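# Refit the band over corner guard and carton

## Task

Loop the band back around the carton so it runs over the corner guard as well as the carton, finishing with the guard seated where it belongs and the carton sitting flat.

## Robot and tools

Robot: two arms, left_arm and right_arm, facing each other across a table. Scene frame: origin at table centre, tabletop at z = +0.020 m, +z up; left_arm's base is on the +y side (arm names do not match image sides). Bases: left_arm at (+0.031, +0.461, +0.140) m, quat_wxyz (+0.702, 0, 0, -0.712); right_arm at (-0.039, -0.458, +0.143) m, quat_wxyz (+0.708, 0, 0, +0.707).

Gripper: fingers point along its +x axis and close along its y axis. end_effector_position is the midpoint between the fingers, 3 to 4 cm back from the tips. Only the final 1.5 cm of each inner finger face is flat.

Frames: each arm reports its hand pose, velocities, targets and wrist-camera pose in its own base frame. Offsets run along that arm's base axes, and rotations pivot about its Hand target position.

execute_actions(actions, cameras): actions is a list of actions; each action is a table of up to 15 rows, one per 1/30 s step; a shorter table repeats its last row to fill 15. Every row is one flat list of 14 numbers in [-1, 1] covering both arms: dx, dy, dz, rx, ry, rz, opening for left_arm, then the same seven for right_arm. dx..rz are an offset from that arm's Hand target as it stood when the action began, not from the previous row; a repeated offset therefore moves further. Scale: 1.0 = 0.6 m or 180 degrees; rx, ry, rz form one rotation vector. A translation longer than 1.0 may be shortened along its line. opening is absolute: +1 fully open (0.080 m), -1 closed; empty fingers meet near -0.78. Closing from fully open needs at least about 0.6 s. To re-command an arm's Hand target, send six zeros for its pose; always send the opening you want, because 0 is a real command. Images come back only for an empty actions list or when cameras names them (["all"], [] or names).

move(target, speed, blend, opening_speed, grip_force, blocking, cameras): drives grippers in straight lines. target is one 14-number row (same layout, scale and base-frame offsets as above) or a list of up to 15 such rows; every row counts from the same starting Hand targets, not from the previous row. speed: m/s, 0.002 to 4.3, default 0.25, one value or one per target; turning is capped at twice that in rad/s. blend: corner rounding in m for lists (0 = stop at each). opening_speed: rate of commanded opening change per second on the -1..+1 scale, 0.2 or more. grip_force: newtons per finger pad, 8 to 34, one value or one per arm; it persists. blocking=false returns after about 0.5 s while motion continues. Paths end together and are capped at 10 s; they do not avoid obstacles or the other arm. Faster motion means more lag, more overshoot and harder contacts. The result adds a move: line: done, off_target, moving, held, blocked or fault, plus limits such as paced (pose clipped) or held (steps withheld). blocked means that gripper stopped far from its goal, usually against something; it then holds still.

wait(seconds): 0 to 10, arms keep their last command; a running move continues. stop(): brakes a running move, needing some distance. zoom_image(camera, region): camera is cam_left_wrist or cam_right_wrist, region [x0, y0, x1, y1] in pixels from the top-left, at most 504 by 504, on that camera's latest image. finished_scene(scene): give the current scene's number; it ends the scene irreversibly, and the goal must then hold without the robot.

Results: Hand target is the last commanded pose after clipping; the gripper often rests short of it, and the next command (even zeros) asks for it again, so send any remaining gap as an offset. Tool commands lists current commands. grip_measured uses the opening scale and may be off by about 2 mm; on a hard part under full squeeze it reads up to 3 mm (0.067) narrow. To grip, command roughly 0.08 below the reading at first touch. Joint velocities may read within noise. Joint torques and External joint torques follow joint order; a push toward a larger joint number lowers the external reading. Wrist depth gives 7x7 cells (rows split by " / ") of distances in mm from about 60 mm; "-" means no value. Motor temperatures; MOTOR HOT appears at 50 °C, and a 95 °C OVER-TEMPERATURE FAULT halts the arm 30 to 60 s or cuts its power.

Controller: commanded orientation is clipped to 32 degrees from the measured one each step; position takes priority. Weight, friction and reach can leave the hand low, short or tilted, so check pose after each move and correct tilt. Small moves may not happen or drift sideways. Printed poses may be off by a few cm.

Limits: joint ranges (rad) waist -3.054 to 3.054, shoulder 0.000 to 3.142, elbow 0.000 to 2.356, wrist pitch -1.571 to 1.571, wrist yaw -1.571 to 1.571, wrist roll -3.142 to 3.142. Contact torque limits (N m): waist 18, shoulder 22.3, elbow 20.2, wrist pitch 2.95, wrist yaw 3.34, wrist roll 3.12; reaching one freezes that arm 10 s, and held weight counts.

Avoid: dropping or releasing moving parts, anything leaving the table, fast impacts or strong pushes, the arms touching each other (including one gripper closing on the other's fingers), strain on wrist camera cables, large one-step jumps (OVER-SPEED FAULT), and paths passing near an arm's own base. Loose objects may be nudged occasionally.

Cameras: cam_left_wrist 672x504, fx=fy 407.471, cx 337.653, cy 252.235; cam_right_wrist 672x504, fx=fy 407.724, cx 334.27, cy 252.531.

Each tool is called after "Emit:" by a JSON object that holds its "method" and its "body".

## Session

Emit:
{"method": "execute_actions", "body": {"actions": []}}

Scene clock: 0.00 s.
left_arm: end_effector_position=(+0.2716, -0.0172, +0.0517) grip_measured=+1.000 end_effector_quat_wxyz=(+0.926, -0.137, +0.274, +0.219) | right_arm: end_effector_position=(+0.2664, -0.1822, +0.0534) grip_measured=+1.000 end_effector_quat_wxyz=(+0.729, -0.294, +0.529, +0.320)
Joint positions: left_arm=[-0.401 1.25 0.276 0.187 -0.642 -0.705 0.08] | right_arm=[-0.728 1.766 1.13 -0.859 -0.277 -1.625 0.08]
Joint velocities: within noise
Joint torques (N m): no reading
External joint torques (N m): no reading
Motor temperatures (°C): left_arm=[28 26 23 27 27 26] | right_arm=[24 23 25 32 26 26]
Heat: left arm: hottest waist 28 °C (+0.0 °C/min); right arm: hottest wrist pitch 32 °C (+0.0 °C/min).
Wrist depth (mm): cam_left_wrist=[1747 2090 463 496 258 248 266 / 1521 373 397 412 289 244 219 / 319 328 339 356 332 268 225 / 283 290 297 306 317 296 245 / - 264 268 271 281 291 268 / - - 237 244 251 249 - / - - 218 222 227 230 72] | cam_right_wrist=[223 228 100 103 105 107 258 / 226 232 235 103 133 254 262 / 230 234 240 246 252 258 266 / 231 236 243 249 256 262 270 / 235 94 246 252 258 109 274 / - 78 247 215 264 86 75 / - 248 213 260 267 270 -]
Hand target: left_arm +0.2752, -0.0178, +0.0578; +0.929, -0.140, +0.263, +0.219 | right_arm +0.2707, -0.1845, +0.0594; +0.733, -0.305, +0.521, +0.315
Tool commands: left_gripper/opening=+1.0 right_gripper/opening=+1.0

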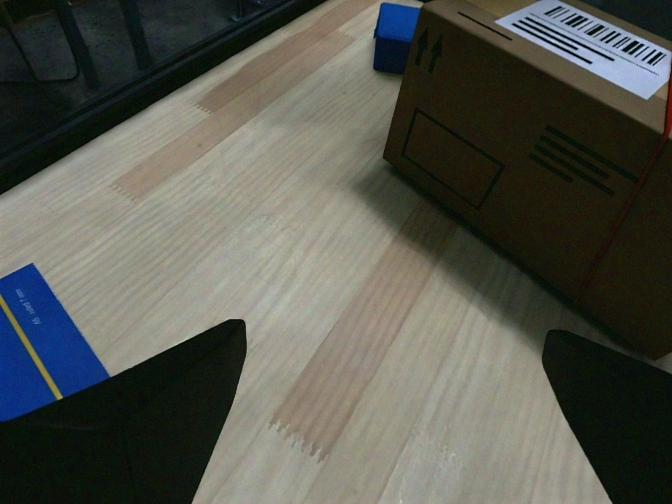

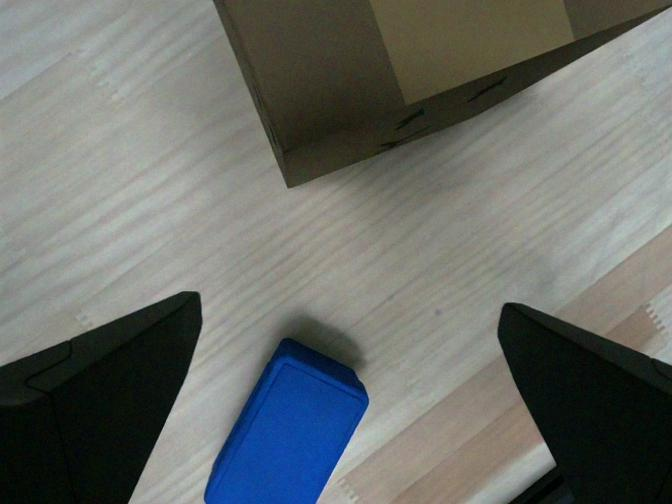

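Emit:
{"method": "move", "body": {"target": [-0.125,0.03,0.35,0.008,0.154,-0.169,1,-0.118,0.3,0.35,0.07,-0.056,-0.28,1], "speed": 0.4, "cameras": ["all"]}}

Scene clock: 9.73 s.
left_arm: end_effector_position=(+0.1988, -0.0009, +0.2590) grip_measured=+1.000 end_effector_quat_wxyz=(+0.859, -0.003, +0.512, -0.001) | right_arm: end_effector_position=(+0.1983, -0.0040, +0.2599) grip_measured=+1.000 end_effector_quat_wxyz=(+0.858, -0.005, +0.514, +0.004)
Joint positions: left_arm=[-0.002 0.997 1.279 -1.358 0.003 -0.005 0.08] | right_arm=[-0.033 0.999 1.285 -1.365 -0.016 -0.042 0.08]
Joint torques (N m): left_arm=[0.15 -0.79 8.16 0.45 0.1 0.08] | right_arm=[0.18 -1.02 6.91 0.79 0.11 0.22]
External joint torques (N m): left_arm=[0.14 0.82 2.5 -0.63 0.11 0.08] | right_arm=[0.17 0.43 1.55 -0.25 0.13 0.22]
Heat: left arm: hottest waist 28 °C (+0.0 °C/min); right arm: hottest wrist pitch 32 °C (+0.0 °C/min).
Wrist depth (mm): cam_left_wrist=[1372 507 502 405 370 352 485 / 1323 492 488 483 478 471 473 / 1270 477 471 470 468 463 460 / 1235 466 461 455 453 449 444 / 1242 452 444 443 440 438 435 / - - 431 436 428 422 - / - - 423 421 414 416 72] | cam_right_wrist=[485 490 345 348 502 504 509 / 483 482 330 339 341 493 495 / 465 467 474 359 336 485 493 / 451 463 464 470 470 475 480 / 453 94 454 462 462 101 469 / - 79 448 455 453 86 76 / - 395 443 442 447 - -]
Hand target: left_arm +0.2002, +0.0002, +0.2678; +0.866, +0.000, +0.500, +0.000 | right_arm +0.1999, -0.0045, +0.2694; +0.866, -0.001, +0.500, +0.000
Off the commanded pose: left_arm 0.009 m, 2 deg | right_arm 0.010 m, 2 deg.
move: off_target (left_arm, right_arm)

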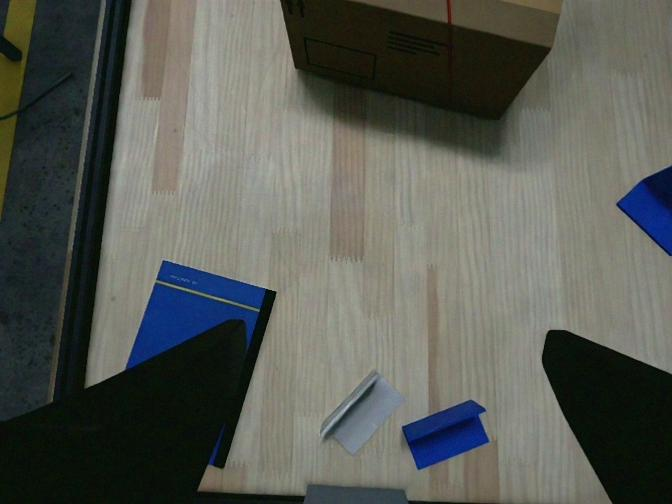

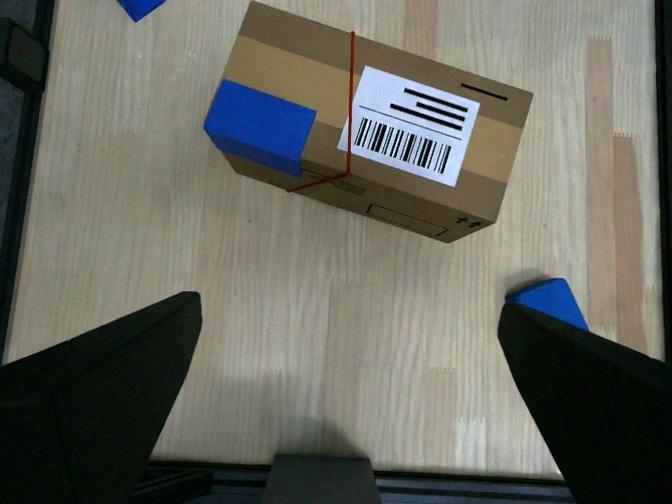

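Emit:
{"method": "zoom_image", "body": {"camera": "cam_right_wrist", "region": [180, 0, 380, 200]}}

Emit:
{"method": "zoom_image", "body": {"camera": "cam_left_wrist", "region": [270, 0, 600, 140]}}

Emit:
{"method": "zoom_image", "body": {"camera": "cam_left_wrist", "region": [300, 350, 500, 504]}}

Scaled by 2.520 from the camera's 672x504 image, which has a finer 960x720 frame.

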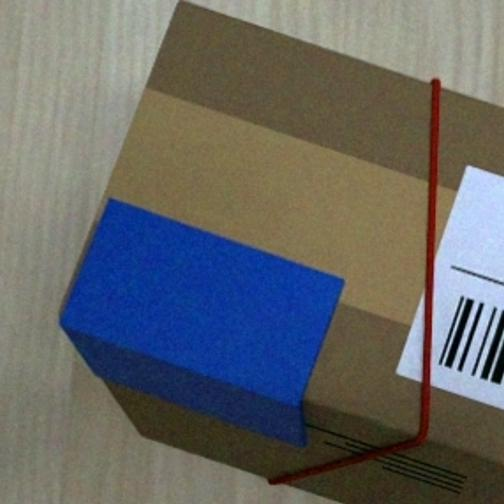

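Scaled by 1.527 from the camera's 672x504 image, which has a finer 960x720 frame.

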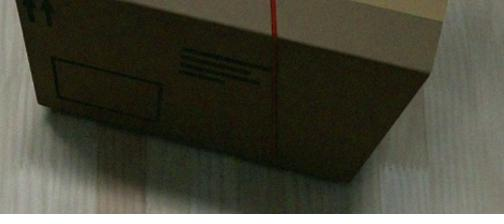

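Scaled by 2.520 from the camera's 672x504 image, which has a finer 960x720 frame.

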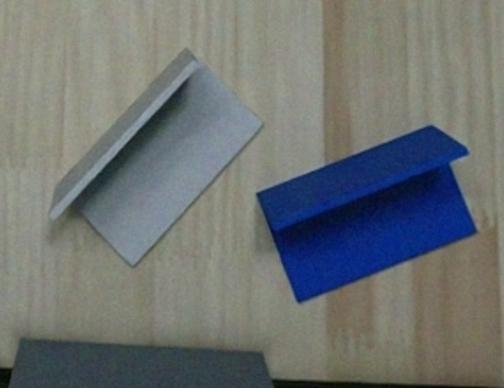

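Emit:
{"method": "move", "body": {"target": [0.117,-0.133,-0.247,0,-0.22,0,1,-0.067,0.041,-0.217,0,-0.167,0,1], "speed": 0.4, "cameras": ["all"]}}

Emit:
{"method": "zoom_image", "body": {"camera": "cam_right_wrist", "region": [150, 0, 654, 300]}}

Emit:
{"method": "zoom_image", "body": {"camera": "cam_left_wrist", "region": [150, 0, 654, 300]}}

Scene clock: 36.90 s.
left_arm: end_effector_position=(+0.2703, -0.0822, +0.1193) grip_measured=+1.000 end_effector_quat_wxyz=(+0.983, -0.002, +0.183, -0.006) | right_arm: end_effector_position=(+0.1589, +0.0219, +0.1414) grip_measured=+1.000 end_effector_quat_wxyz=(+0.967, -0.001, +0.255, +0.009)
Joint positions: left_arm=[-0.554 0.958 0.23 0.306 -0.501 -0.218 0.08] | right_arm=[0.602 0.106 0.372 -0.863 0.499 0.317 0.08]
Joint torques (N m): left_arm=[-0.31 -1.16 4.88 2.06 -0.38 0.09] | right_arm=[0.14 1.72 4.05 1.06 0.45 0.19]
External joint torques (N m): left_arm=[-0.3 0.77 -1.38 0.5 -0.25 0.08] | right_arm=[0.14 0.38 -1.76 -0.37 0.29 0.19]
Motor temperatures (°C): left_arm=[27 26 30 28 27 26] | right_arm=[24 24 28 33 26 26]
Heat: left arm: hottest elbow 30 °C (+11.4 °C/min); right arm: hottest wrist pitch 33 °C (+1.6 °C/min).
Wrist depth (mm): cam_left_wrist=[1597 1996 - 572 2090 - 1481 / 1760 - 710 - 1760 682 - / 1895 603 333 334 318 591 1553 / 470 474 354 320 297 473 473 / 394 410 386 367 354 407 391 / - - 326 338 334 318 - / - - 293 293 293 293 72] | cam_right_wrist=[2308 2017 749 706 687 744 - / - 589 608 622 622 594 2092 / 473 497 473 299 302 305 534 / 423 423 404 318 281 270 458 / 386 94 377 374 351 109 398 / - 78 336 341 344 86 75 / - 296 304 307 311 299 -]
Hand target: left_arm +0.2704, -0.0796, +0.1196; +0.984, +0.000, +0.177, +0.000 | right_arm +0.1597, +0.0201, +0.1392; +0.966, -0.001, +0.258, +0.000
Off the commanded pose: left_arm 0.003 m, 1 deg | right_arm 0.003 m, 1 deg.
move: done

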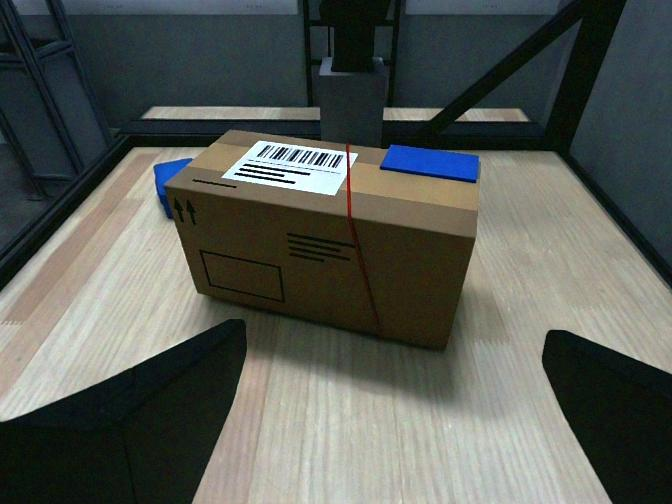

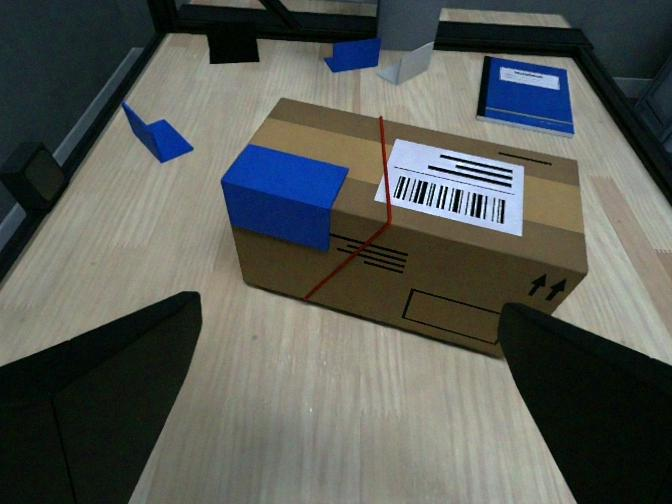

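Scaled by 1.000.

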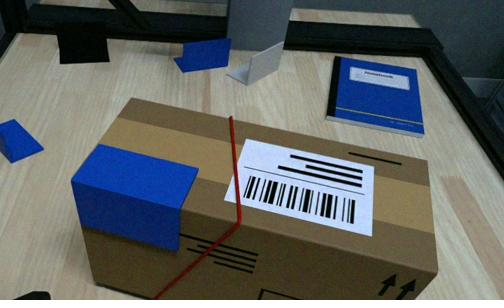

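Scaled by 1.000.

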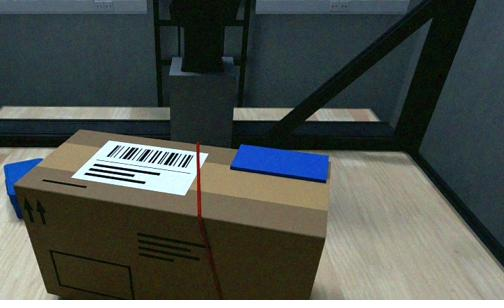

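Emit:
{"method": "move", "body": {"target": [0,0,0,0,0,0,1,0.169,-0.024,-0.114,0.0139,0.0837,-0.1055,-0.2], "cameras": ["all"]}}

Scene clock: 55.23 s.
left_arm: end_effector_position=(+0.2703, -0.0822, +0.1193) grip_measured=+1.000 end_effector_quat_wxyz=(+0.983, -0.002, +0.183, -0.006) | right_arm: end_effector_position=(+0.2508, +0.0024, +0.0584) grip_measured=-0.197 end_effector_quat_wxyz=(+0.902, +0.050, +0.399, -0.156)
Joint positions: left_arm=[-0.554 0.958 0.23 0.306 -0.501 -0.218 0.08] | right_arm=[0.243 1.071 0.371 -0.224 0.396 0.423 0.026]
Joint torques (N m): left_arm=[-0.3 -1.16 4.88 2.07 -0.37 0.09] | right_arm=[-0.25 -1.6 7.35 2 0.16 0.18]
External joint torques (N m): left_arm=[-0.3 0.74 -1.33 0.52 -0.25 0.09] | right_arm=[-0.26 0.66 1.64 0.83 -0.03 0.18]
Motor temperatures (°C): left_arm=[27 26 28 34 27 26] | right_arm=[24 24 28 34 27 26]
Heat: left arm: hottest wrist pitch 34 °C (+7.6 °C/min); right arm: hottest wrist pitch 34 °C (+2.2 °C/min).
Wrist depth (mm): cam_left_wrist=[1760 - - 408 394 - - / 1760 - 743 703 - - - / 1895 569 333 334 333 599 1452 / 470 478 355 319 297 472 473 / 394 410 387 369 354 407 396 / - - 326 337 336 317 - / - - 294 293 295 292 72] | cam_right_wrist=[148 150 154 156 161 166 367 / - - 143 144 149 151 159 / - - 136 140 143 145 155 / 209 214 200 204 211 237 295 / 247 253 258 260 103 272 274 / - - 62 242 83 - 262 / - - - 231 - - -]
Hand target: left_arm +0.2704, -0.0796, +0.1196; +0.984, +0.000, +0.177, +0.000 | right_arm +0.2611, +0.0057, +0.0708; +0.911, +0.063, +0.379, -0.153
Off the commanded pose: left_arm 0.003 m, 1 deg | right_arm 0.016 m, 3 deg.
move: off_target (right_arm)

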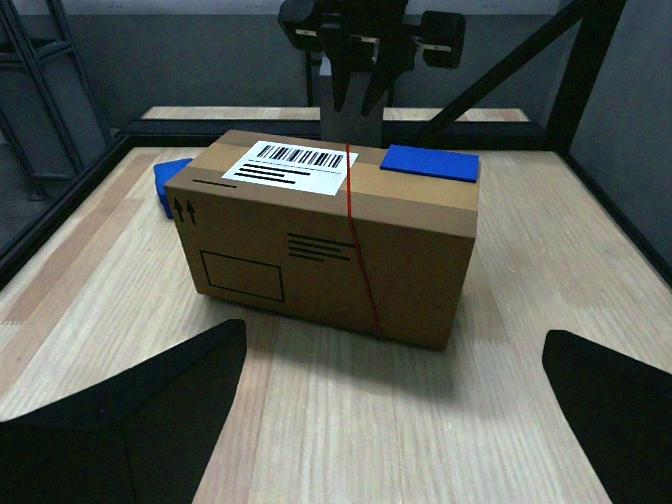

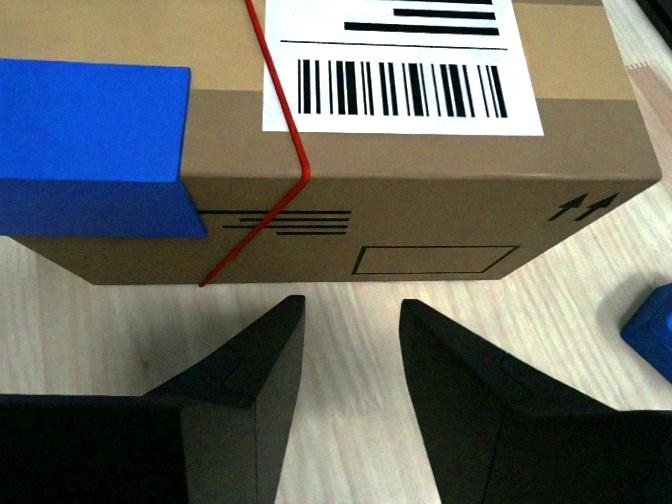

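Emit:
{"method": "move", "body": {"target": [0,0,0,0,0,0,1,0.067,0.002,-0.015,-0.004,-0.012,0,-0.2], "speed": 0.15, "cameras": ["cam_right_wrist"]}}

Scene clock: 63.80 s.
left_arm: end_effector_position=(+0.2703, -0.0822, +0.1193) grip_measured=+1.000 end_effector_quat_wxyz=(+0.983, -0.002, +0.183, -0.006) | right_arm: end_effector_position=(+0.2904, +0.0035, +0.0498) grip_measured=-0.197 end_effector_quat_wxyz=(+0.910, +0.052, +0.380, -0.159)
Joint positions: left_arm=[-0.554 0.958 0.23 0.306 -0.501 -0.218 0.08] | right_arm=[0.211 1.297 0.423 0 0.392 0.391 0.026]
Joint torques (N m): left_arm=[-0.32 -1.16 4.89 2.06 -0.37 0.09] | right_arm=[-0.1 -2.75 6.82 2.04 0.07 -0.18]
External joint torques (N m): left_arm=[-0.33 0.78 -1.39 0.49 -0.24 0.08] | right_arm=[-0.08 0.61 1.52 0.82 -0.11 -0.18]
Heat: left arm: hottest wrist pitch 35 °C (+8.0 °C/min); right arm: hottest wrist pitch 36 °C (+4.0 °C/min).
Wrist depth (mm): cam_left_wrist=[1668 - 2192 385 368 1863 - / 1707 - 719 606 414 596 - / 1803 570 334 335 314 598 - / 475 479 353 319 296 475 472 / 396 409 391 368 354 407 392 / - - 326 337 337 318 - / - - 294 293 294 291 72] | cam_right_wrist=[143 146 150 151 157 161 165 / 131 135 137 138 144 144 149 / - - 127 128 130 135 137 / - - 117 119 120 124 127 / 164 172 83 159 102 180 260 / - - 62 234 83 - 254 / - - - 223 - - -]
Hand target: left_arm +0.2704, -0.0796, +0.1196; +0.984, +0.000, +0.177, +0.000 | right_arm +0.3013, +0.0069, +0.0618; +0.918, +0.060, +0.361, -0.154
Off the commanded pose: left_arm 0.003 m, 1 deg | right_arm 0.017 m, 3 deg.
move: off_target (right_arm)
Images, in order (width x height): cam_right_wrist 672x504.

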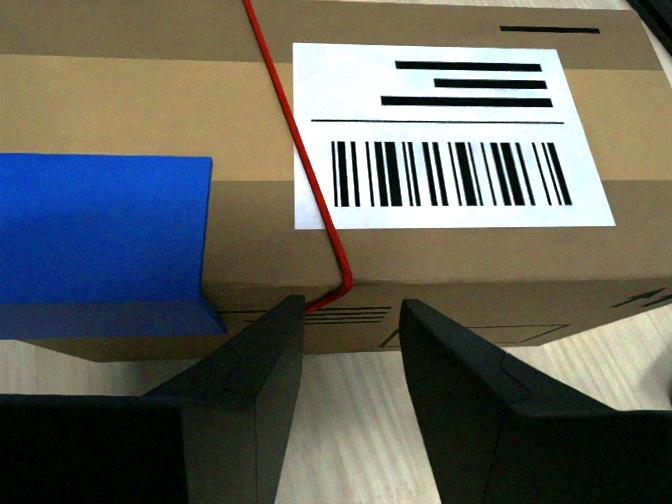

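Emit:
{"method": "move", "body": {"target": [[0,0,0,0,0,0,1,0.0165,-0.0058,-0.021,0,0,0,-0.2],[0,0,0,0,0,0,1,0.0165,-0.0058,-0.021,0,0,0,-1]], "speed": 0.08, "opening_speed": 1.0, "cameras": ["cam_right_wrist"]}}

Scene clock: 70.43 s.
left_arm: end_effector_position=(+0.2703, -0.0822, +0.1193) grip_measured=+1.000 end_effector_quat_wxyz=(+0.983, -0.002, +0.183, -0.006) | right_arm: end_effector_position=(+0.2995, +0.0061, +0.0416) grip_measured=-0.757 end_effector_quat_wxyz=(+0.912, +0.047, +0.378, -0.150)
Joint positions: left_arm=[-0.554 0.958 0.23 0.306 -0.501 -0.218 0.08] | right_arm=[0.208 1.367 0.423 0.085 0.381 0.369 0.001]
Joint torques (N m): left_arm=[-0.3 -1.15 4.87 2.06 -0.38 0.08] | right_arm=[-1.15 -0.95 6.36 2.92 0.25 -0.06]
External joint torques (N m): left_arm=[-0.29 0.78 -1.37 0.5 -0.25 0.08] | right_arm=[-1.16 2.74 1.2 1.67 0.07 -0.06]
Heat: left arm: hottest wrist pitch 36 °C (+9.1 °C/min); right arm: hottest wrist pitch 37 °C (+5.0 °C/min).
Wrist depth (mm): cam_left_wrist=[1553 2171 1979 378 342 - - / 1563 - 787 403 381 - - / 1818 572 334 335 333 598 - / 459 481 354 323 295 473 472 / 395 409 390 368 354 407 394 / - - 328 337 335 316 - / - - 295 293 294 293 72] | cam_right_wrist=[134 138 139 143 147 150 154 / 122 125 127 130 134 137 140 / - 118 117 119 123 125 127 / - - 111 111 114 114 117 / - 103 123 95 114 134 158 / 222 204 - - - 241 246 / - - - - - - -]
Hand target: left_arm +0.2704, -0.0796, +0.1196; +0.984, +0.000, +0.177, +0.000 | right_arm +0.3112, +0.0034, +0.0492; +0.918, +0.060, +0.361, -0.154
Off the commanded pose: left_arm 0.003 m, 1 deg | right_arm 0.014 m, 3 deg.
move: off_target (right_arm); target 2's new opening was sent with right_arm's hand 0.015 m and 3 deg from that target
Images, in order (width x height): cam_right_wrist 672x504.

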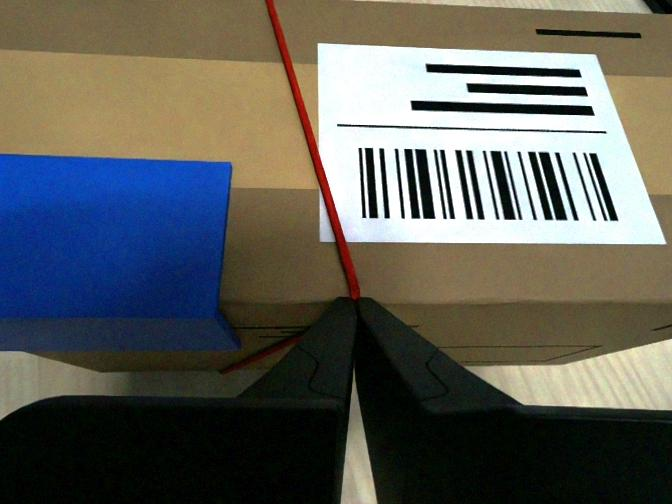

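Emit:
{"method": "move", "body": {"target": [0,0,0,0,0,0,1,-0.0167,0.0057,0.0177,0,0,0,-1], "speed": 0.06, "cameras": ["cam_right_wrist"]}}

Scene clock: 73.63 s.
left_arm: end_effector_position=(+0.2703, -0.0822, +0.1193) grip_measured=+1.000 end_effector_quat_wxyz=(+0.983, -0.002, +0.183, -0.006) | right_arm: end_effector_position=(+0.2938, +0.0094, +0.0466) grip_measured=-0.757 end_effector_quat_wxyz=(+0.912, +0.051, +0.381, -0.145)
Joint positions: left_arm=[-0.554 0.958 0.23 0.306 -0.501 -0.218 0.08] | right_arm=[0.22 1.321 0.423 0.031 0.375 0.382 0.001]
Joint torques (N m): left_arm=[-0.3 -1.15 4.88 2.06 -0.37 0.08] | right_arm=[0.1 -4.73 6.27 0.93 0.61 0.2]
External joint torques (N m): left_arm=[-0.31 0.75 -1.3 0.52 -0.25 0.08] | right_arm=[0.12 -1.28 1.09 -0.28 0.44 0.2]
Heat: left arm: hottest wrist pitch 37 °C (+10.1 °C/min); right arm: hottest wrist pitch 37 °C (+5.0 °C/min).
Wrist depth (mm): cam_left_wrist=[1597 - - 379 357 - - / 1720 776 726 625 658 - - / 1927 579 334 332 319 593 1452 / 473 478 355 320 297 476 471 / 396 410 392 368 354 407 393 / - - 328 336 335 318 - / - - 294 294 293 292 72] | cam_right_wrist=[139 142 146 148 151 155 157 / 128 130 133 134 140 140 143 / - 121 124 124 127 129 132 / - - 113 115 117 118 122 / - 168 151 96 157 162 166 / 228 232 - - - 244 249 / - - - - - - -]
Hand target: left_arm +0.2704, -0.0796, +0.1196; +0.984, +0.000, +0.177, +0.000 | right_arm +0.3011, +0.0068, +0.0598; +0.918, +0.060, +0.361, -0.154
Off the commanded pose: left_arm 0.003 m, 1 deg | right_arm 0.015 m, 3 deg.
move: off_target (right_arm)
Images, in order (width x height): cam_right_wrist 672x504.

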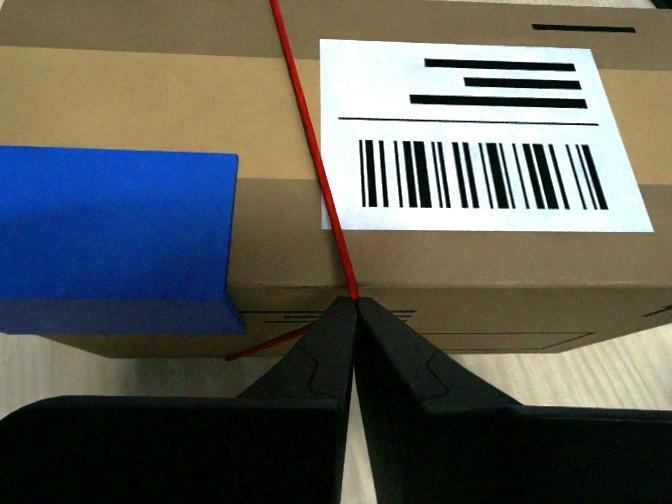

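Emit:
{"method": "move", "body": {"target": [[0,0,0,0,0,0,1,-0.0315,0.011,0.047,0,0,0,-1],[0,0,0,0,0,0,1,0.0042,0.1133,0.047,0,0,0,-1]], "speed": 0.1, "blend": 0.008, "cameras": ["all"]}}

Scene clock: 77.77 s.
left_arm: end_effector_position=(+0.2703, -0.0822, +0.1193) grip_measured=+1.000 end_effector_quat_wxyz=(+0.983, -0.002, +0.183, -0.006) | right_arm: end_effector_position=(+0.2960, +0.0686, +0.0745) grip_measured=-0.757 end_effector_quat_wxyz=(+0.911, +0.049, +0.379, -0.156)
Joint positions: left_arm=[-0.554 0.958 0.23 0.306 -0.501 -0.218 0.08] | right_arm=[0.495 1.366 0.609 -0.23 0.562 0.638 0.001]
Joint torques (N m): left_arm=[-0.3 -1.15 4.89 2.06 -0.38 0.09] | right_arm=[0.5 -3.84 7.25 0.86 0.67 0.2]
External joint torques (N m): left_arm=[-0.31 0.8 -1.44 0.48 -0.25 0.08] | right_arm=[0.47 0.16 1.78 -0.21 0.4 0.19]
Heat: left arm: hottest wrist pitch 37 °C (+10.0 °C/min); right arm: hottest wrist pitch 37 °C (+4.0 °C/min).
Wrist depth (mm): cam_left_wrist=[1620 - - 582 357 350 - / 1774 - 857 618 663 - - / 1733 572 337 333 317 593 1481 / 469 475 354 320 297 475 480 / 394 409 390 369 352 406 394 / - - 327 336 338 317 - / - - 294 293 292 293 72] | cam_right_wrist=[356 365 179 185 396 408 414 / 325 331 165 169 174 179 183 / 301 307 159 151 160 164 169 / 282 281 - 140 149 154 156 / 262 265 209 89 200 238 250 / 249 255 - - - 274 278 / - - - - - - -]
Hand target: left_arm +0.2704, -0.0796, +0.1196; +0.984, +0.000, +0.177, +0.000 | right_arm +0.3037, +0.0748, +0.0880; +0.918, +0.060, +0.361, -0.154
Off the commanded pose: left_arm 0.003 m, 1 deg | right_arm 0.017 m, 3 deg.
move: off_target (right_arm)

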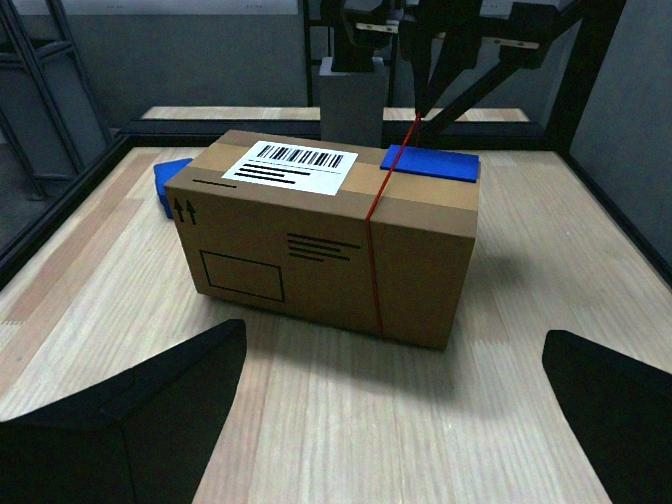

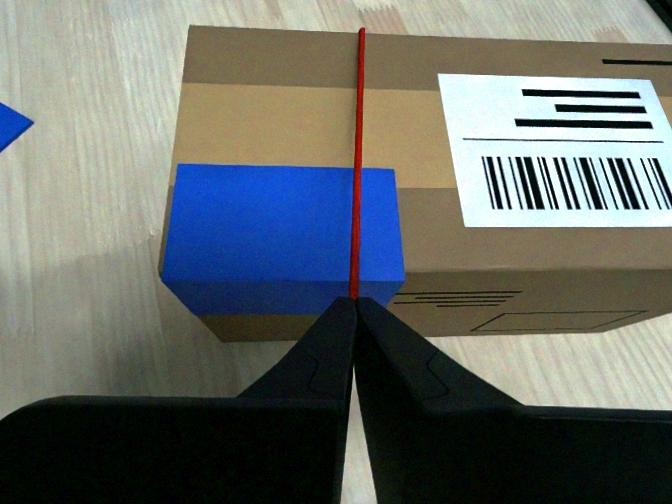

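Emit:
{"method": "move", "body": {"target": [0,0,0,0,0,0,1,0.021,0.06,0.01,0,0,0,-1], "speed": 0.1, "cameras": ["all"]}}

Emit:
{"method": "zoom_image", "body": {"camera": "cam_left_wrist", "region": [280, 100, 500, 360]}}

Scene clock: 85.97 s.
left_arm: end_effector_position=(+0.2703, -0.0822, +0.1193) grip_measured=+1.000 end_effector_quat_wxyz=(+0.983, -0.002, +0.183, -0.006) | right_arm: end_effector_position=(+0.3087, +0.1022, +0.0792) grip_measured=-0.757 end_effector_quat_wxyz=(+0.910, +0.046, +0.380, -0.160)
Joint positions: left_arm=[-0.554 0.958 0.23 0.306 -0.501 -0.218 0.08] | right_arm=[0.592 1.487 0.741 -0.304 0.619 0.738 0.001]
Joint torques (N m): left_arm=[-0.3 -1.16 4.89 2.06 -0.37 0.09] | right_arm=[0.78 -4.57 7.69 0.82 0.66 0.21]
External joint torques (N m): left_arm=[-0.31 0.73 -1.34 0.51 -0.24 0.08] | right_arm=[0.75 0.31 2.21 -0.19 0.34 0.21]
Heat: left arm: hottest wrist pitch 38 °C (+11.0 °C/min); right arm: hottest wrist pitch 36 °C (+3.0 °C/min).
Wrist depth (mm): cam_left_wrist=[2258 1895 - 582 363 342 316 / 1707 - 726 635 837 - - / 1911 576 335 335 314 603 - / 455 479 354 322 296 475 476 / 394 411 391 370 355 407 392 / - - 327 336 335 317 - / - - 294 294 293 292 72] | cam_right_wrist=[357 367 383 389 402 411 427 / 330 338 338 174 178 186 191 / 304 312 314 162 167 171 173 / 282 288 288 - - 156 162 / 266 268 276 89 215 226 236 / 254 258 - - - 281 288 / - - - - - - -]
Hand target: left_arm +0.2704, -0.0796, +0.1196; +0.984, +0.000, +0.177, +0.000 | right_arm +0.3163, +0.1108, +0.0940; +0.918, +0.060, +0.361, -0.154
Off the commanded pose: left_arm 0.003 m, 1 deg | right_arm 0.019 m, 3 deg.
move: off_target (right_arm)

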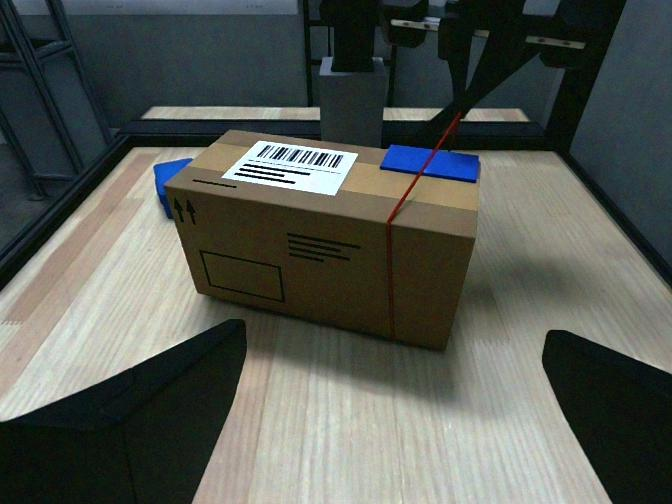

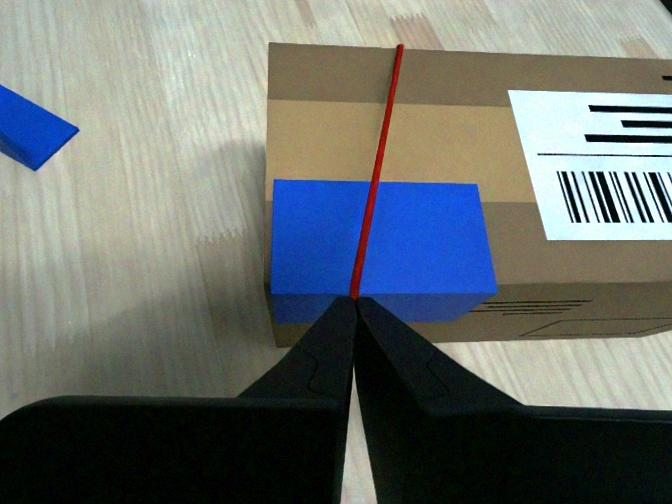

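Scaled by 1.938 from the camera's 672x504 image, which has a finer 960x720 frame.

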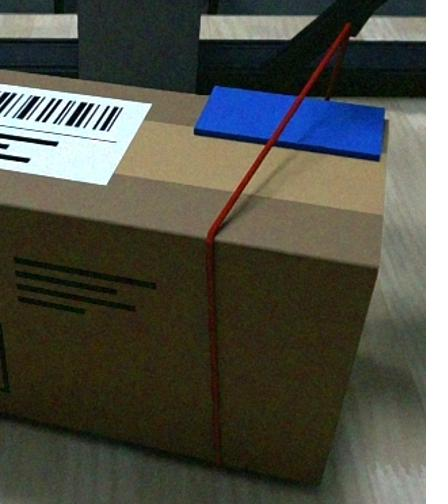

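Emit:
{"method": "move", "body": {"target": [[0,0,0,0,0,0,1,0.0083,0.0236,0,0,0,0,-1],[0,0,0,0,0,0,1,-0.011,-0.0315,0,0,0,0,-1],[0,0,0,0,0,0,1,0.032,-0.0465,-0.068,0,0,0,-1]], "speed": 0.1, "blend": [0.003,0.003,0], "cameras": ["all"]}}

Emit:
{"method": "zoom_image", "body": {"camera": "cam_left_wrist", "region": [280, 100, 500, 360]}}

Scene clock: 96.67 s.
left_arm: end_effector_position=(+0.2703, -0.0822, +0.1193) grip_measured=+1.000 end_effector_quat_wxyz=(+0.983, -0.002, +0.183, -0.006) | right_arm: end_effector_position=(+0.3328, +0.0848, +0.0541) grip_measured=-0.757 end_effector_quat_wxyz=(+0.917, +0.053, +0.365, -0.152)
Joint positions: left_arm=[-0.554 0.958 0.23 0.306 -0.501 -0.218 0.08] | right_arm=[0.486 1.574 0.67 -0.04 0.563 0.616 0.001]
Joint torques (N m): left_arm=[-0.3 -1.15 4.87 2.06 -0.38 0.09] | right_arm=[-0.46 -3.49 3.5 2.26 0.02 -0.12]
External joint torques (N m): left_arm=[-0.31 0.75 -1.33 0.52 -0.25 0.08] | right_arm=[-0.46 1.62 -1.57 1.16 -0.25 -0.12]
Motor temperatures (°C): left_arm=[27 26 27 39 26 26] | right_arm=[24 25 31 35 27 26]
Heat: left arm: hottest wrist pitch 39 °C (+11.1 °C/min); right arm: hottest wrist pitch 35 °C (+2.0 °C/min).
Wrist depth (mm): cam_left_wrist=[1644 - 2070 575 344 316 - / 1694 - 787 - 363 345 - / 1863 572 334 334 334 596 - / 461 476 353 321 296 473 476 / 394 409 390 370 352 407 392 / - - 325 337 338 317 - / - - 294 293 292 294 72] | cam_right_wrist=[347 354 363 366 378 389 394 / 316 322 148 147 152 153 159 / 286 294 134 133 137 141 143 / 267 269 - - 124 129 132 / 248 250 - 95 - 118 121 / 234 239 - - - 177 194 / - - - - - - -]
Hand target: left_arm +0.2704, -0.0796, +0.1196; +0.984, +0.000, +0.177, +0.000 | right_arm +0.3355, +0.0829, +0.0532; +0.918, +0.060, +0.361, -0.154
Off the commanded pose: left_arm 0.003 m, 1 deg | right_arm 0.003 m, 1 deg.
move: done

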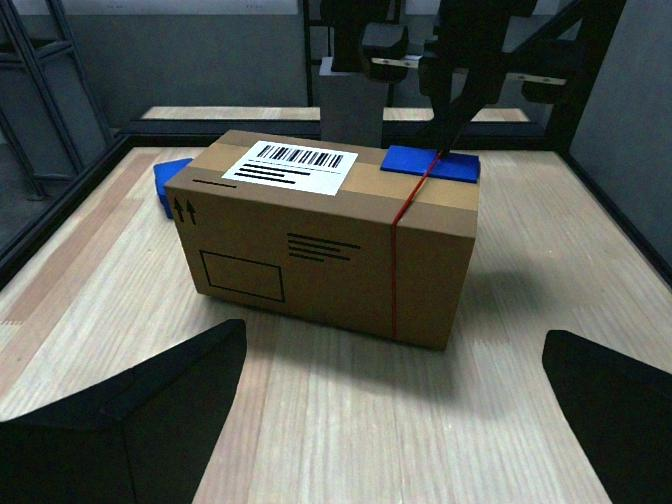

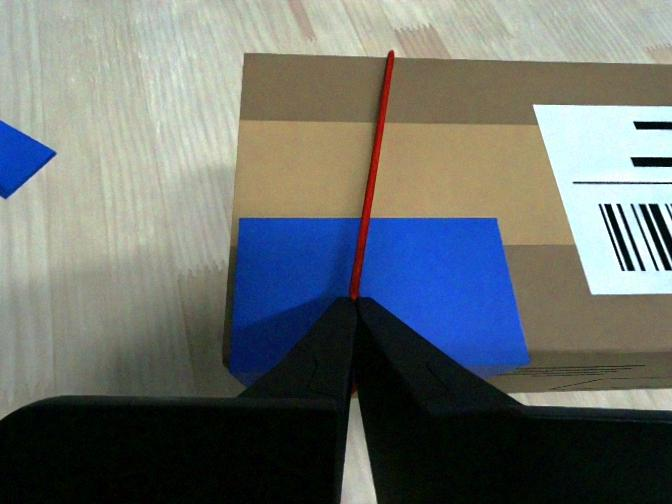

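Scaled by 1.938 from the camera's 672x504 image, which has a finer 960x720 frame.

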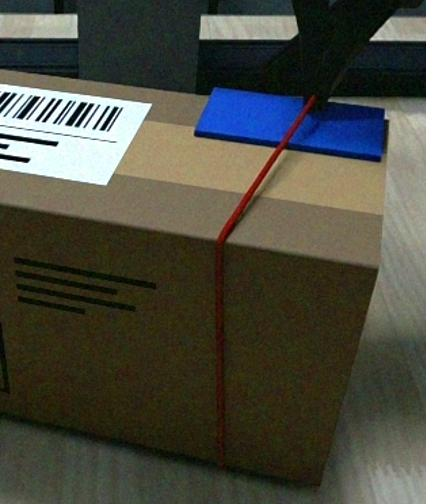

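Emit:
{"method": "move", "body": {"target": [0,0,0,0,0,0,1,-0.03,-0.016,-0.027,0,0,0,-1], "speed": 0.1, "cameras": ["all"]}}

Emit:
{"method": "zoom_image", "body": {"camera": "cam_left_wrist", "region": [280, 100, 500, 360]}}

Scene clock: 102.20 s.
left_arm: end_effector_position=(+0.2703, -0.0822, +0.1193) grip_measured=+1.000 end_effector_quat_wxyz=(+0.983, -0.002, +0.183, -0.006) | right_arm: end_effector_position=(+0.3268, +0.0784, +0.0500) grip_measured=-0.757 end_effector_quat_wxyz=(+0.926, +0.069, +0.338, -0.152)
Joint positions: left_arm=[-0.554 0.958 0.23 0.306 -0.501 -0.218 0.08] | right_arm=[0.481 1.548 0.581 0.086 0.574 0.615 0.001]
Joint torques (N m): left_arm=[-0.3 -1.14 4.88 2.07 -0.37 0.09] | right_arm=[-0.21 -3.35 1.53 0.43 -0.05 -0.15]
External joint torques (N m): left_arm=[-0.29 0.77 -1.33 0.52 -0.25 0.08] | right_arm=[-0.17 1.48 -3.45 -0.74 -0.32 -0.15]
Heat: left arm: hottest wrist pitch 39 °C (+9.1 °C/min); right arm: hottest wrist pitch 37 °C (+4.1 °C/min).
Wrist depth (mm): cam_left_wrist=[1608 - - 562 346 317 - / 1720 726 697 628 354 360 1720 / 1833 603 335 333 332 595 1521 / 463 476 353 321 295 476 468 / 396 409 387 370 353 407 394 / - - 327 336 335 316 - / - - 294 293 295 293 72] | cam_right_wrist=[383 387 391 397 398 403 408 / 340 345 156 155 156 159 161 / 308 309 137 138 139 141 141 / 279 282 - 122 - 127 128 / 256 256 - - - 119 119 / 240 242 - - - 161 175 / - - - - - - -]
Hand target: left_arm +0.2704, -0.0796, +0.1196; +0.984, +0.000, +0.177, +0.000 | right_arm +0.3175, +0.0733, +0.0370; +0.918, +0.060, +0.361, -0.154
Off the commanded pose: left_arm 0.003 m, 1 deg | right_arm 0.017 m, 3 deg.
move: off_target (right_arm)

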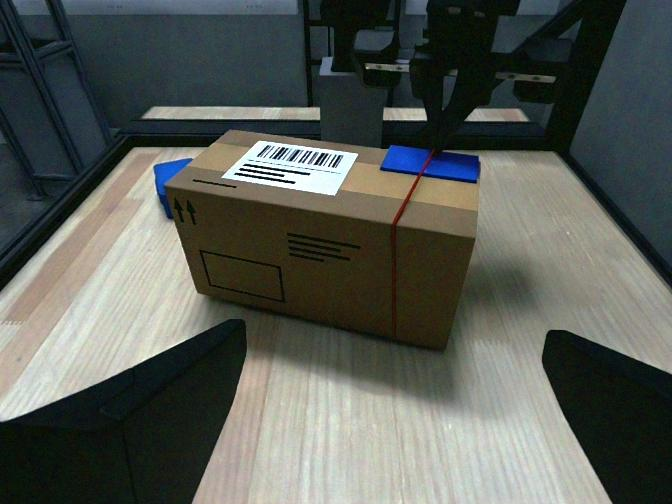

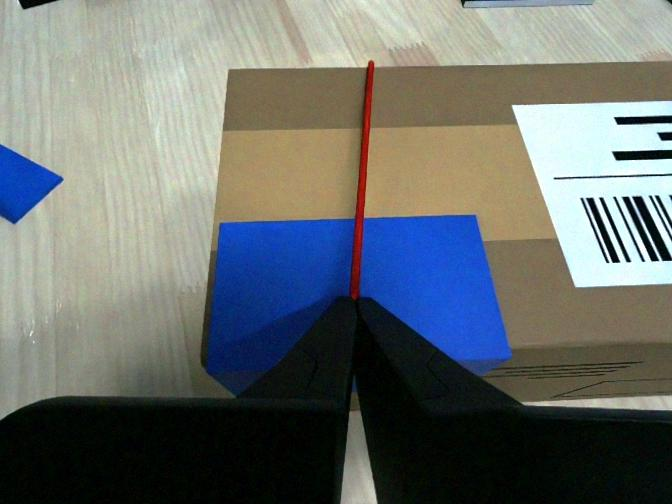

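Scaled by 1.938 from the camera's 672x504 image, which has a finer 960x720 frame.

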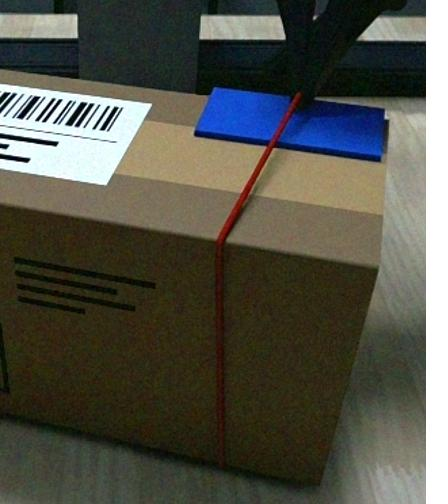

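Emit:
{"method": "move", "body": {"target": [[0,0,0,0,0,0,1,0.005,0.012,0.053,0,0,0,-1],[0,0,0,0,0,0,1,-0.011,0.0065,0.053,0,0,0,-1]], "speed": 0.1, "blend": 0.004, "cameras": ["cam_right_wrist"]}}

Scene clock: 107.10 s.
left_arm: end_effector_position=(+0.2703, -0.0822, +0.1193) grip_measured=+1.000 end_effector_quat_wxyz=(+0.983, -0.002, +0.183, -0.006) | right_arm: end_effector_position=(+0.3095, +0.0747, +0.0608) grip_measured=-0.757 end_effector_quat_wxyz=(+0.913, +0.051, +0.373, -0.155)
Joint positions: left_arm=[-0.554 0.958 0.23 0.306 -0.501 -0.218 0.08] | right_arm=[0.492 1.461 0.612 -0.121 0.563 0.632 0.001]
Joint torques (N m): left_arm=[-0.3 -1.15 4.88 2.06 -0.37 0.09] | right_arm=[0.29 -5.76 4.48 0.79 0.55 0.19]
External joint torques (N m): left_arm=[-0.26 0.72 -1.31 0.52 -0.26 0.08] | right_arm=[0.31 -1.3 -0.72 -0.28 0.26 0.18]
Heat: left arm: hottest wrist pitch 39 °C (+7.1 °C/min); right arm: hottest wrist pitch 36 °C (+3.0 °C/min).
Wrist depth (mm): cam_left_wrist=[1668 - - 541 352 333 - / 1760 2014 776 - 370 - - / 1848 573 335 333 336 599 1848 / 475 475 354 321 298 476 469 / 396 412 390 368 354 408 390 / - - 328 336 337 318 - / - - 293 294 293 291 72] | cam_right_wrist=[343 351 167 169 174 178 401 / 317 322 152 154 158 163 165 / 293 296 139 143 146 148 151 / 271 272 122 123 - 136 138 / 252 253 120 94 197 173 182 / 240 244 - - - 261 265 / - - - - - - -]
Hand target: left_arm +0.2704, -0.0796, +0.1196; +0.984, +0.000, +0.177, +0.000 | right_arm +0.3109, +0.0772, +0.0688; +0.918, +0.060, +0.361, -0.154
Off the commanded pose: left_arm 0.003 m, 1 deg | right_arm 0.008 m, 2 deg.
move: done
Images, in order (width x height): cam_right_wrist 672x504.

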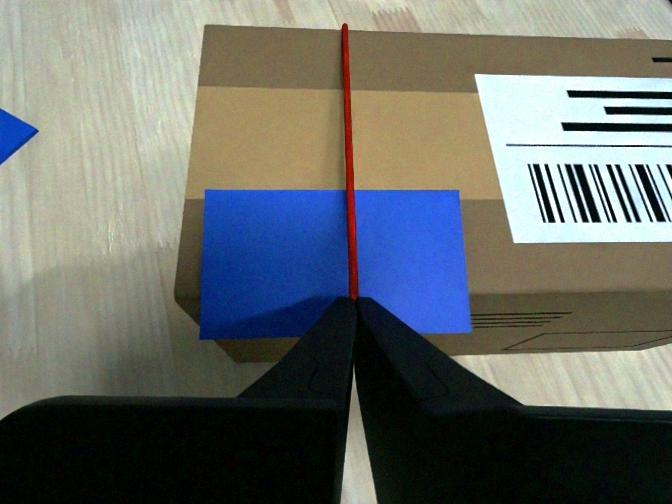

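Emit:
{"method": "move", "body": {"target": [[0,0,0,0,0,0,1,0.011,0,0,0,0,0,-1],[0,0,0,0,0,0,1,0.011,0,-0.048,0,0,0,-1],[0,0,0,0,0,0,1,0.0385,0.01,-0.048,0,0,0,-1],[0,0,0,0,0,0,1,0.0385,0.01,0.008,0,0,0,-1]], "speed": 0.1, "blend": [0.003,0.002,0.002,0], "cameras": ["cam_right_wrist"]}}

Scene clock: 120.23 s.
left_arm: end_effector_position=(+0.2703, -0.0822, +0.1193) grip_measured=+1.000 end_effector_quat_wxyz=(+0.983, -0.002, +0.183, -0.006) | right_arm: end_effector_position=(+0.3263, +0.0773, +0.0591) grip_measured=-0.757 end_effector_quat_wxyz=(+0.911, +0.047, +0.378, -0.161)
Joint positions: left_arm=[-0.554 0.958 0.23 0.306 -0.501 -0.218 0.08] | right_arm=[0.473 1.538 0.679 -0.121 0.56 0.618 0.001]
Joint torques (N m): left_arm=[-0.3 -1.17 4.87 2.06 -0.38 0.09] | right_arm=[-0.21 -6.1 6.71 0.85 0.17 -0.11]
External joint torques (N m): left_arm=[-0.3 0.72 -1.35 0.51 -0.25 0.08] | right_arm=[-0.24 -1.14 1.51 -0.23 -0.1 -0.11]
Heat: left arm: hottest wrist pitch 40 °C (+5.1 °C/min); right arm: hottest wrist pitch 35 °C (+0.0 °C/min).
Wrist depth (mm): cam_left_wrist=[1760 - 2070 590 343 327 - / 1747 692 825 - 359 361 - / 1803 572 334 333 313 598 - / 459 475 354 321 295 470 475 / 394 411 390 370 353 405 392 / - - 326 336 335 316 - / - - 292 292 293 293 72] | cam_right_wrist=[335 341 354 363 376 384 397 / 309 313 148 149 155 160 163 / 284 289 135 140 142 146 148 / 266 266 124 - 126 133 137 / 247 249 - 94 121 126 130 / 236 238 - - - 256 260 / - - - - - - -]
Hand target: left_arm +0.2704, -0.0796, +0.1196; +0.984, +0.000, +0.177, +0.000 | right_arm +0.3340, +0.0832, +0.0736; +0.918, +0.060, +0.361, -0.154
Off the commanded pose: left_arm 0.003 m, 1 deg | right_arm 0.017 m, 3 deg.
move: off_target (right_arm); blend cut to 0 m at target 1
Images, in order (width x height): cam_right_wrist 672x504.

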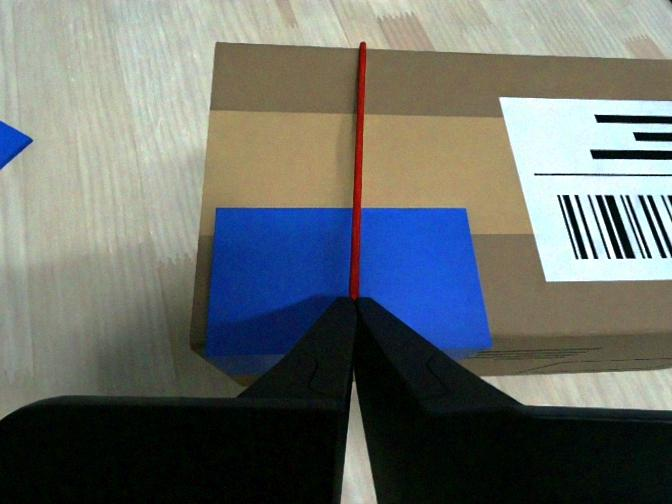

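Emit:
{"method": "move", "body": {"target": [[0,0,0,0,0,0,1,-0.03,0,0.008,0,0,0,-1],[0,0,0,0,0,0,1,-0.028,0,-0.03,0,0,0,-1]], "speed": 0.1, "blend": 0.003, "cameras": ["all"]}}

Scene clock: 125.97 s.
left_arm: end_effector_position=(+0.2703, -0.0822, +0.1193) grip_measured=+1.000 end_effector_quat_wxyz=(+0.983, -0.002, +0.183, -0.006) | right_arm: end_effector_position=(+0.3158, +0.0809, +0.0524) grip_measured=-0.757 end_effector_quat_wxyz=(+0.914, +0.054, +0.371, -0.154)
Joint positions: left_arm=[-0.554 0.958 0.23 0.306 -0.501 -0.218 0.08] | right_arm=[0.501 1.518 0.619 -0.07 0.567 0.642 0.001]
Joint torques (N m): left_arm=[-0.31 -1.16 4.87 2.07 -0.38 0.09] | right_arm=[0.33 -4.03 3.73 1.93 0.64 0.2]
External joint torques (N m): left_arm=[-0.31 0.77 -1.4 0.5 -0.25 0.09] | right_arm=[0.32 0.7 -1.37 0.85 0.36 0.2]
Heat: left arm: hottest wrist pitch 40 °C (+4.0 °C/min); right arm: hottest wrist pitch 35 °C (-1.0 °C/min).
Wrist depth (mm): cam_left_wrist=[1574 - - 559 355 332 - / 1803 787 758 684 359 378 1501 / 1944 569 334 334 314 595 - / 472 478 353 322 297 473 466 / 397 409 392 370 352 407 394 / - - 328 337 336 315 - / - - 293 293 293 293 72] | cam_right_wrist=[335 345 157 156 162 166 168 / 310 314 141 142 147 149 152 / 282 288 131 134 - 138 139 / 264 266 115 - - 126 129 / 245 246 111 94 131 152 160 / 233 237 - - - 251 256 / - - - - - - -]
Hand target: left_arm +0.2704, -0.0796, +0.1196; +0.984, +0.000, +0.177, +0.000 | right_arm +0.3172, +0.0832, +0.0556; +0.918, +0.060, +0.361, -0.154
Off the commanded pose: left_arm 0.003 m, 1 deg | right_arm 0.004 m, 1 deg.
move: done

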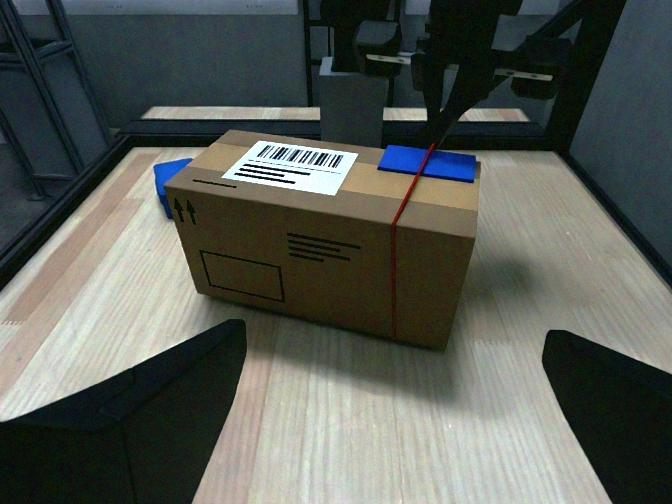

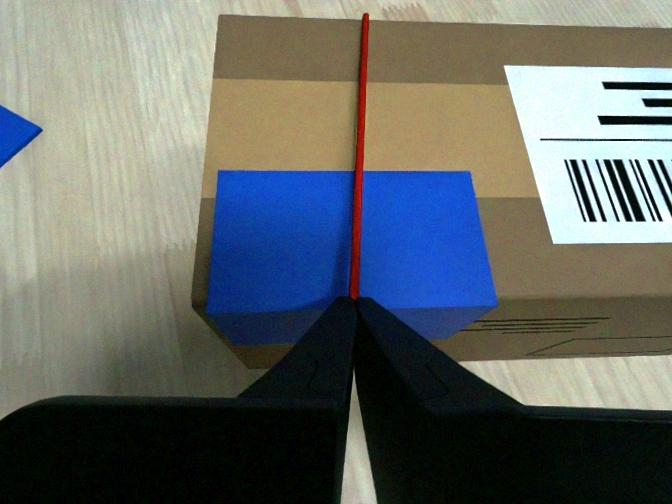

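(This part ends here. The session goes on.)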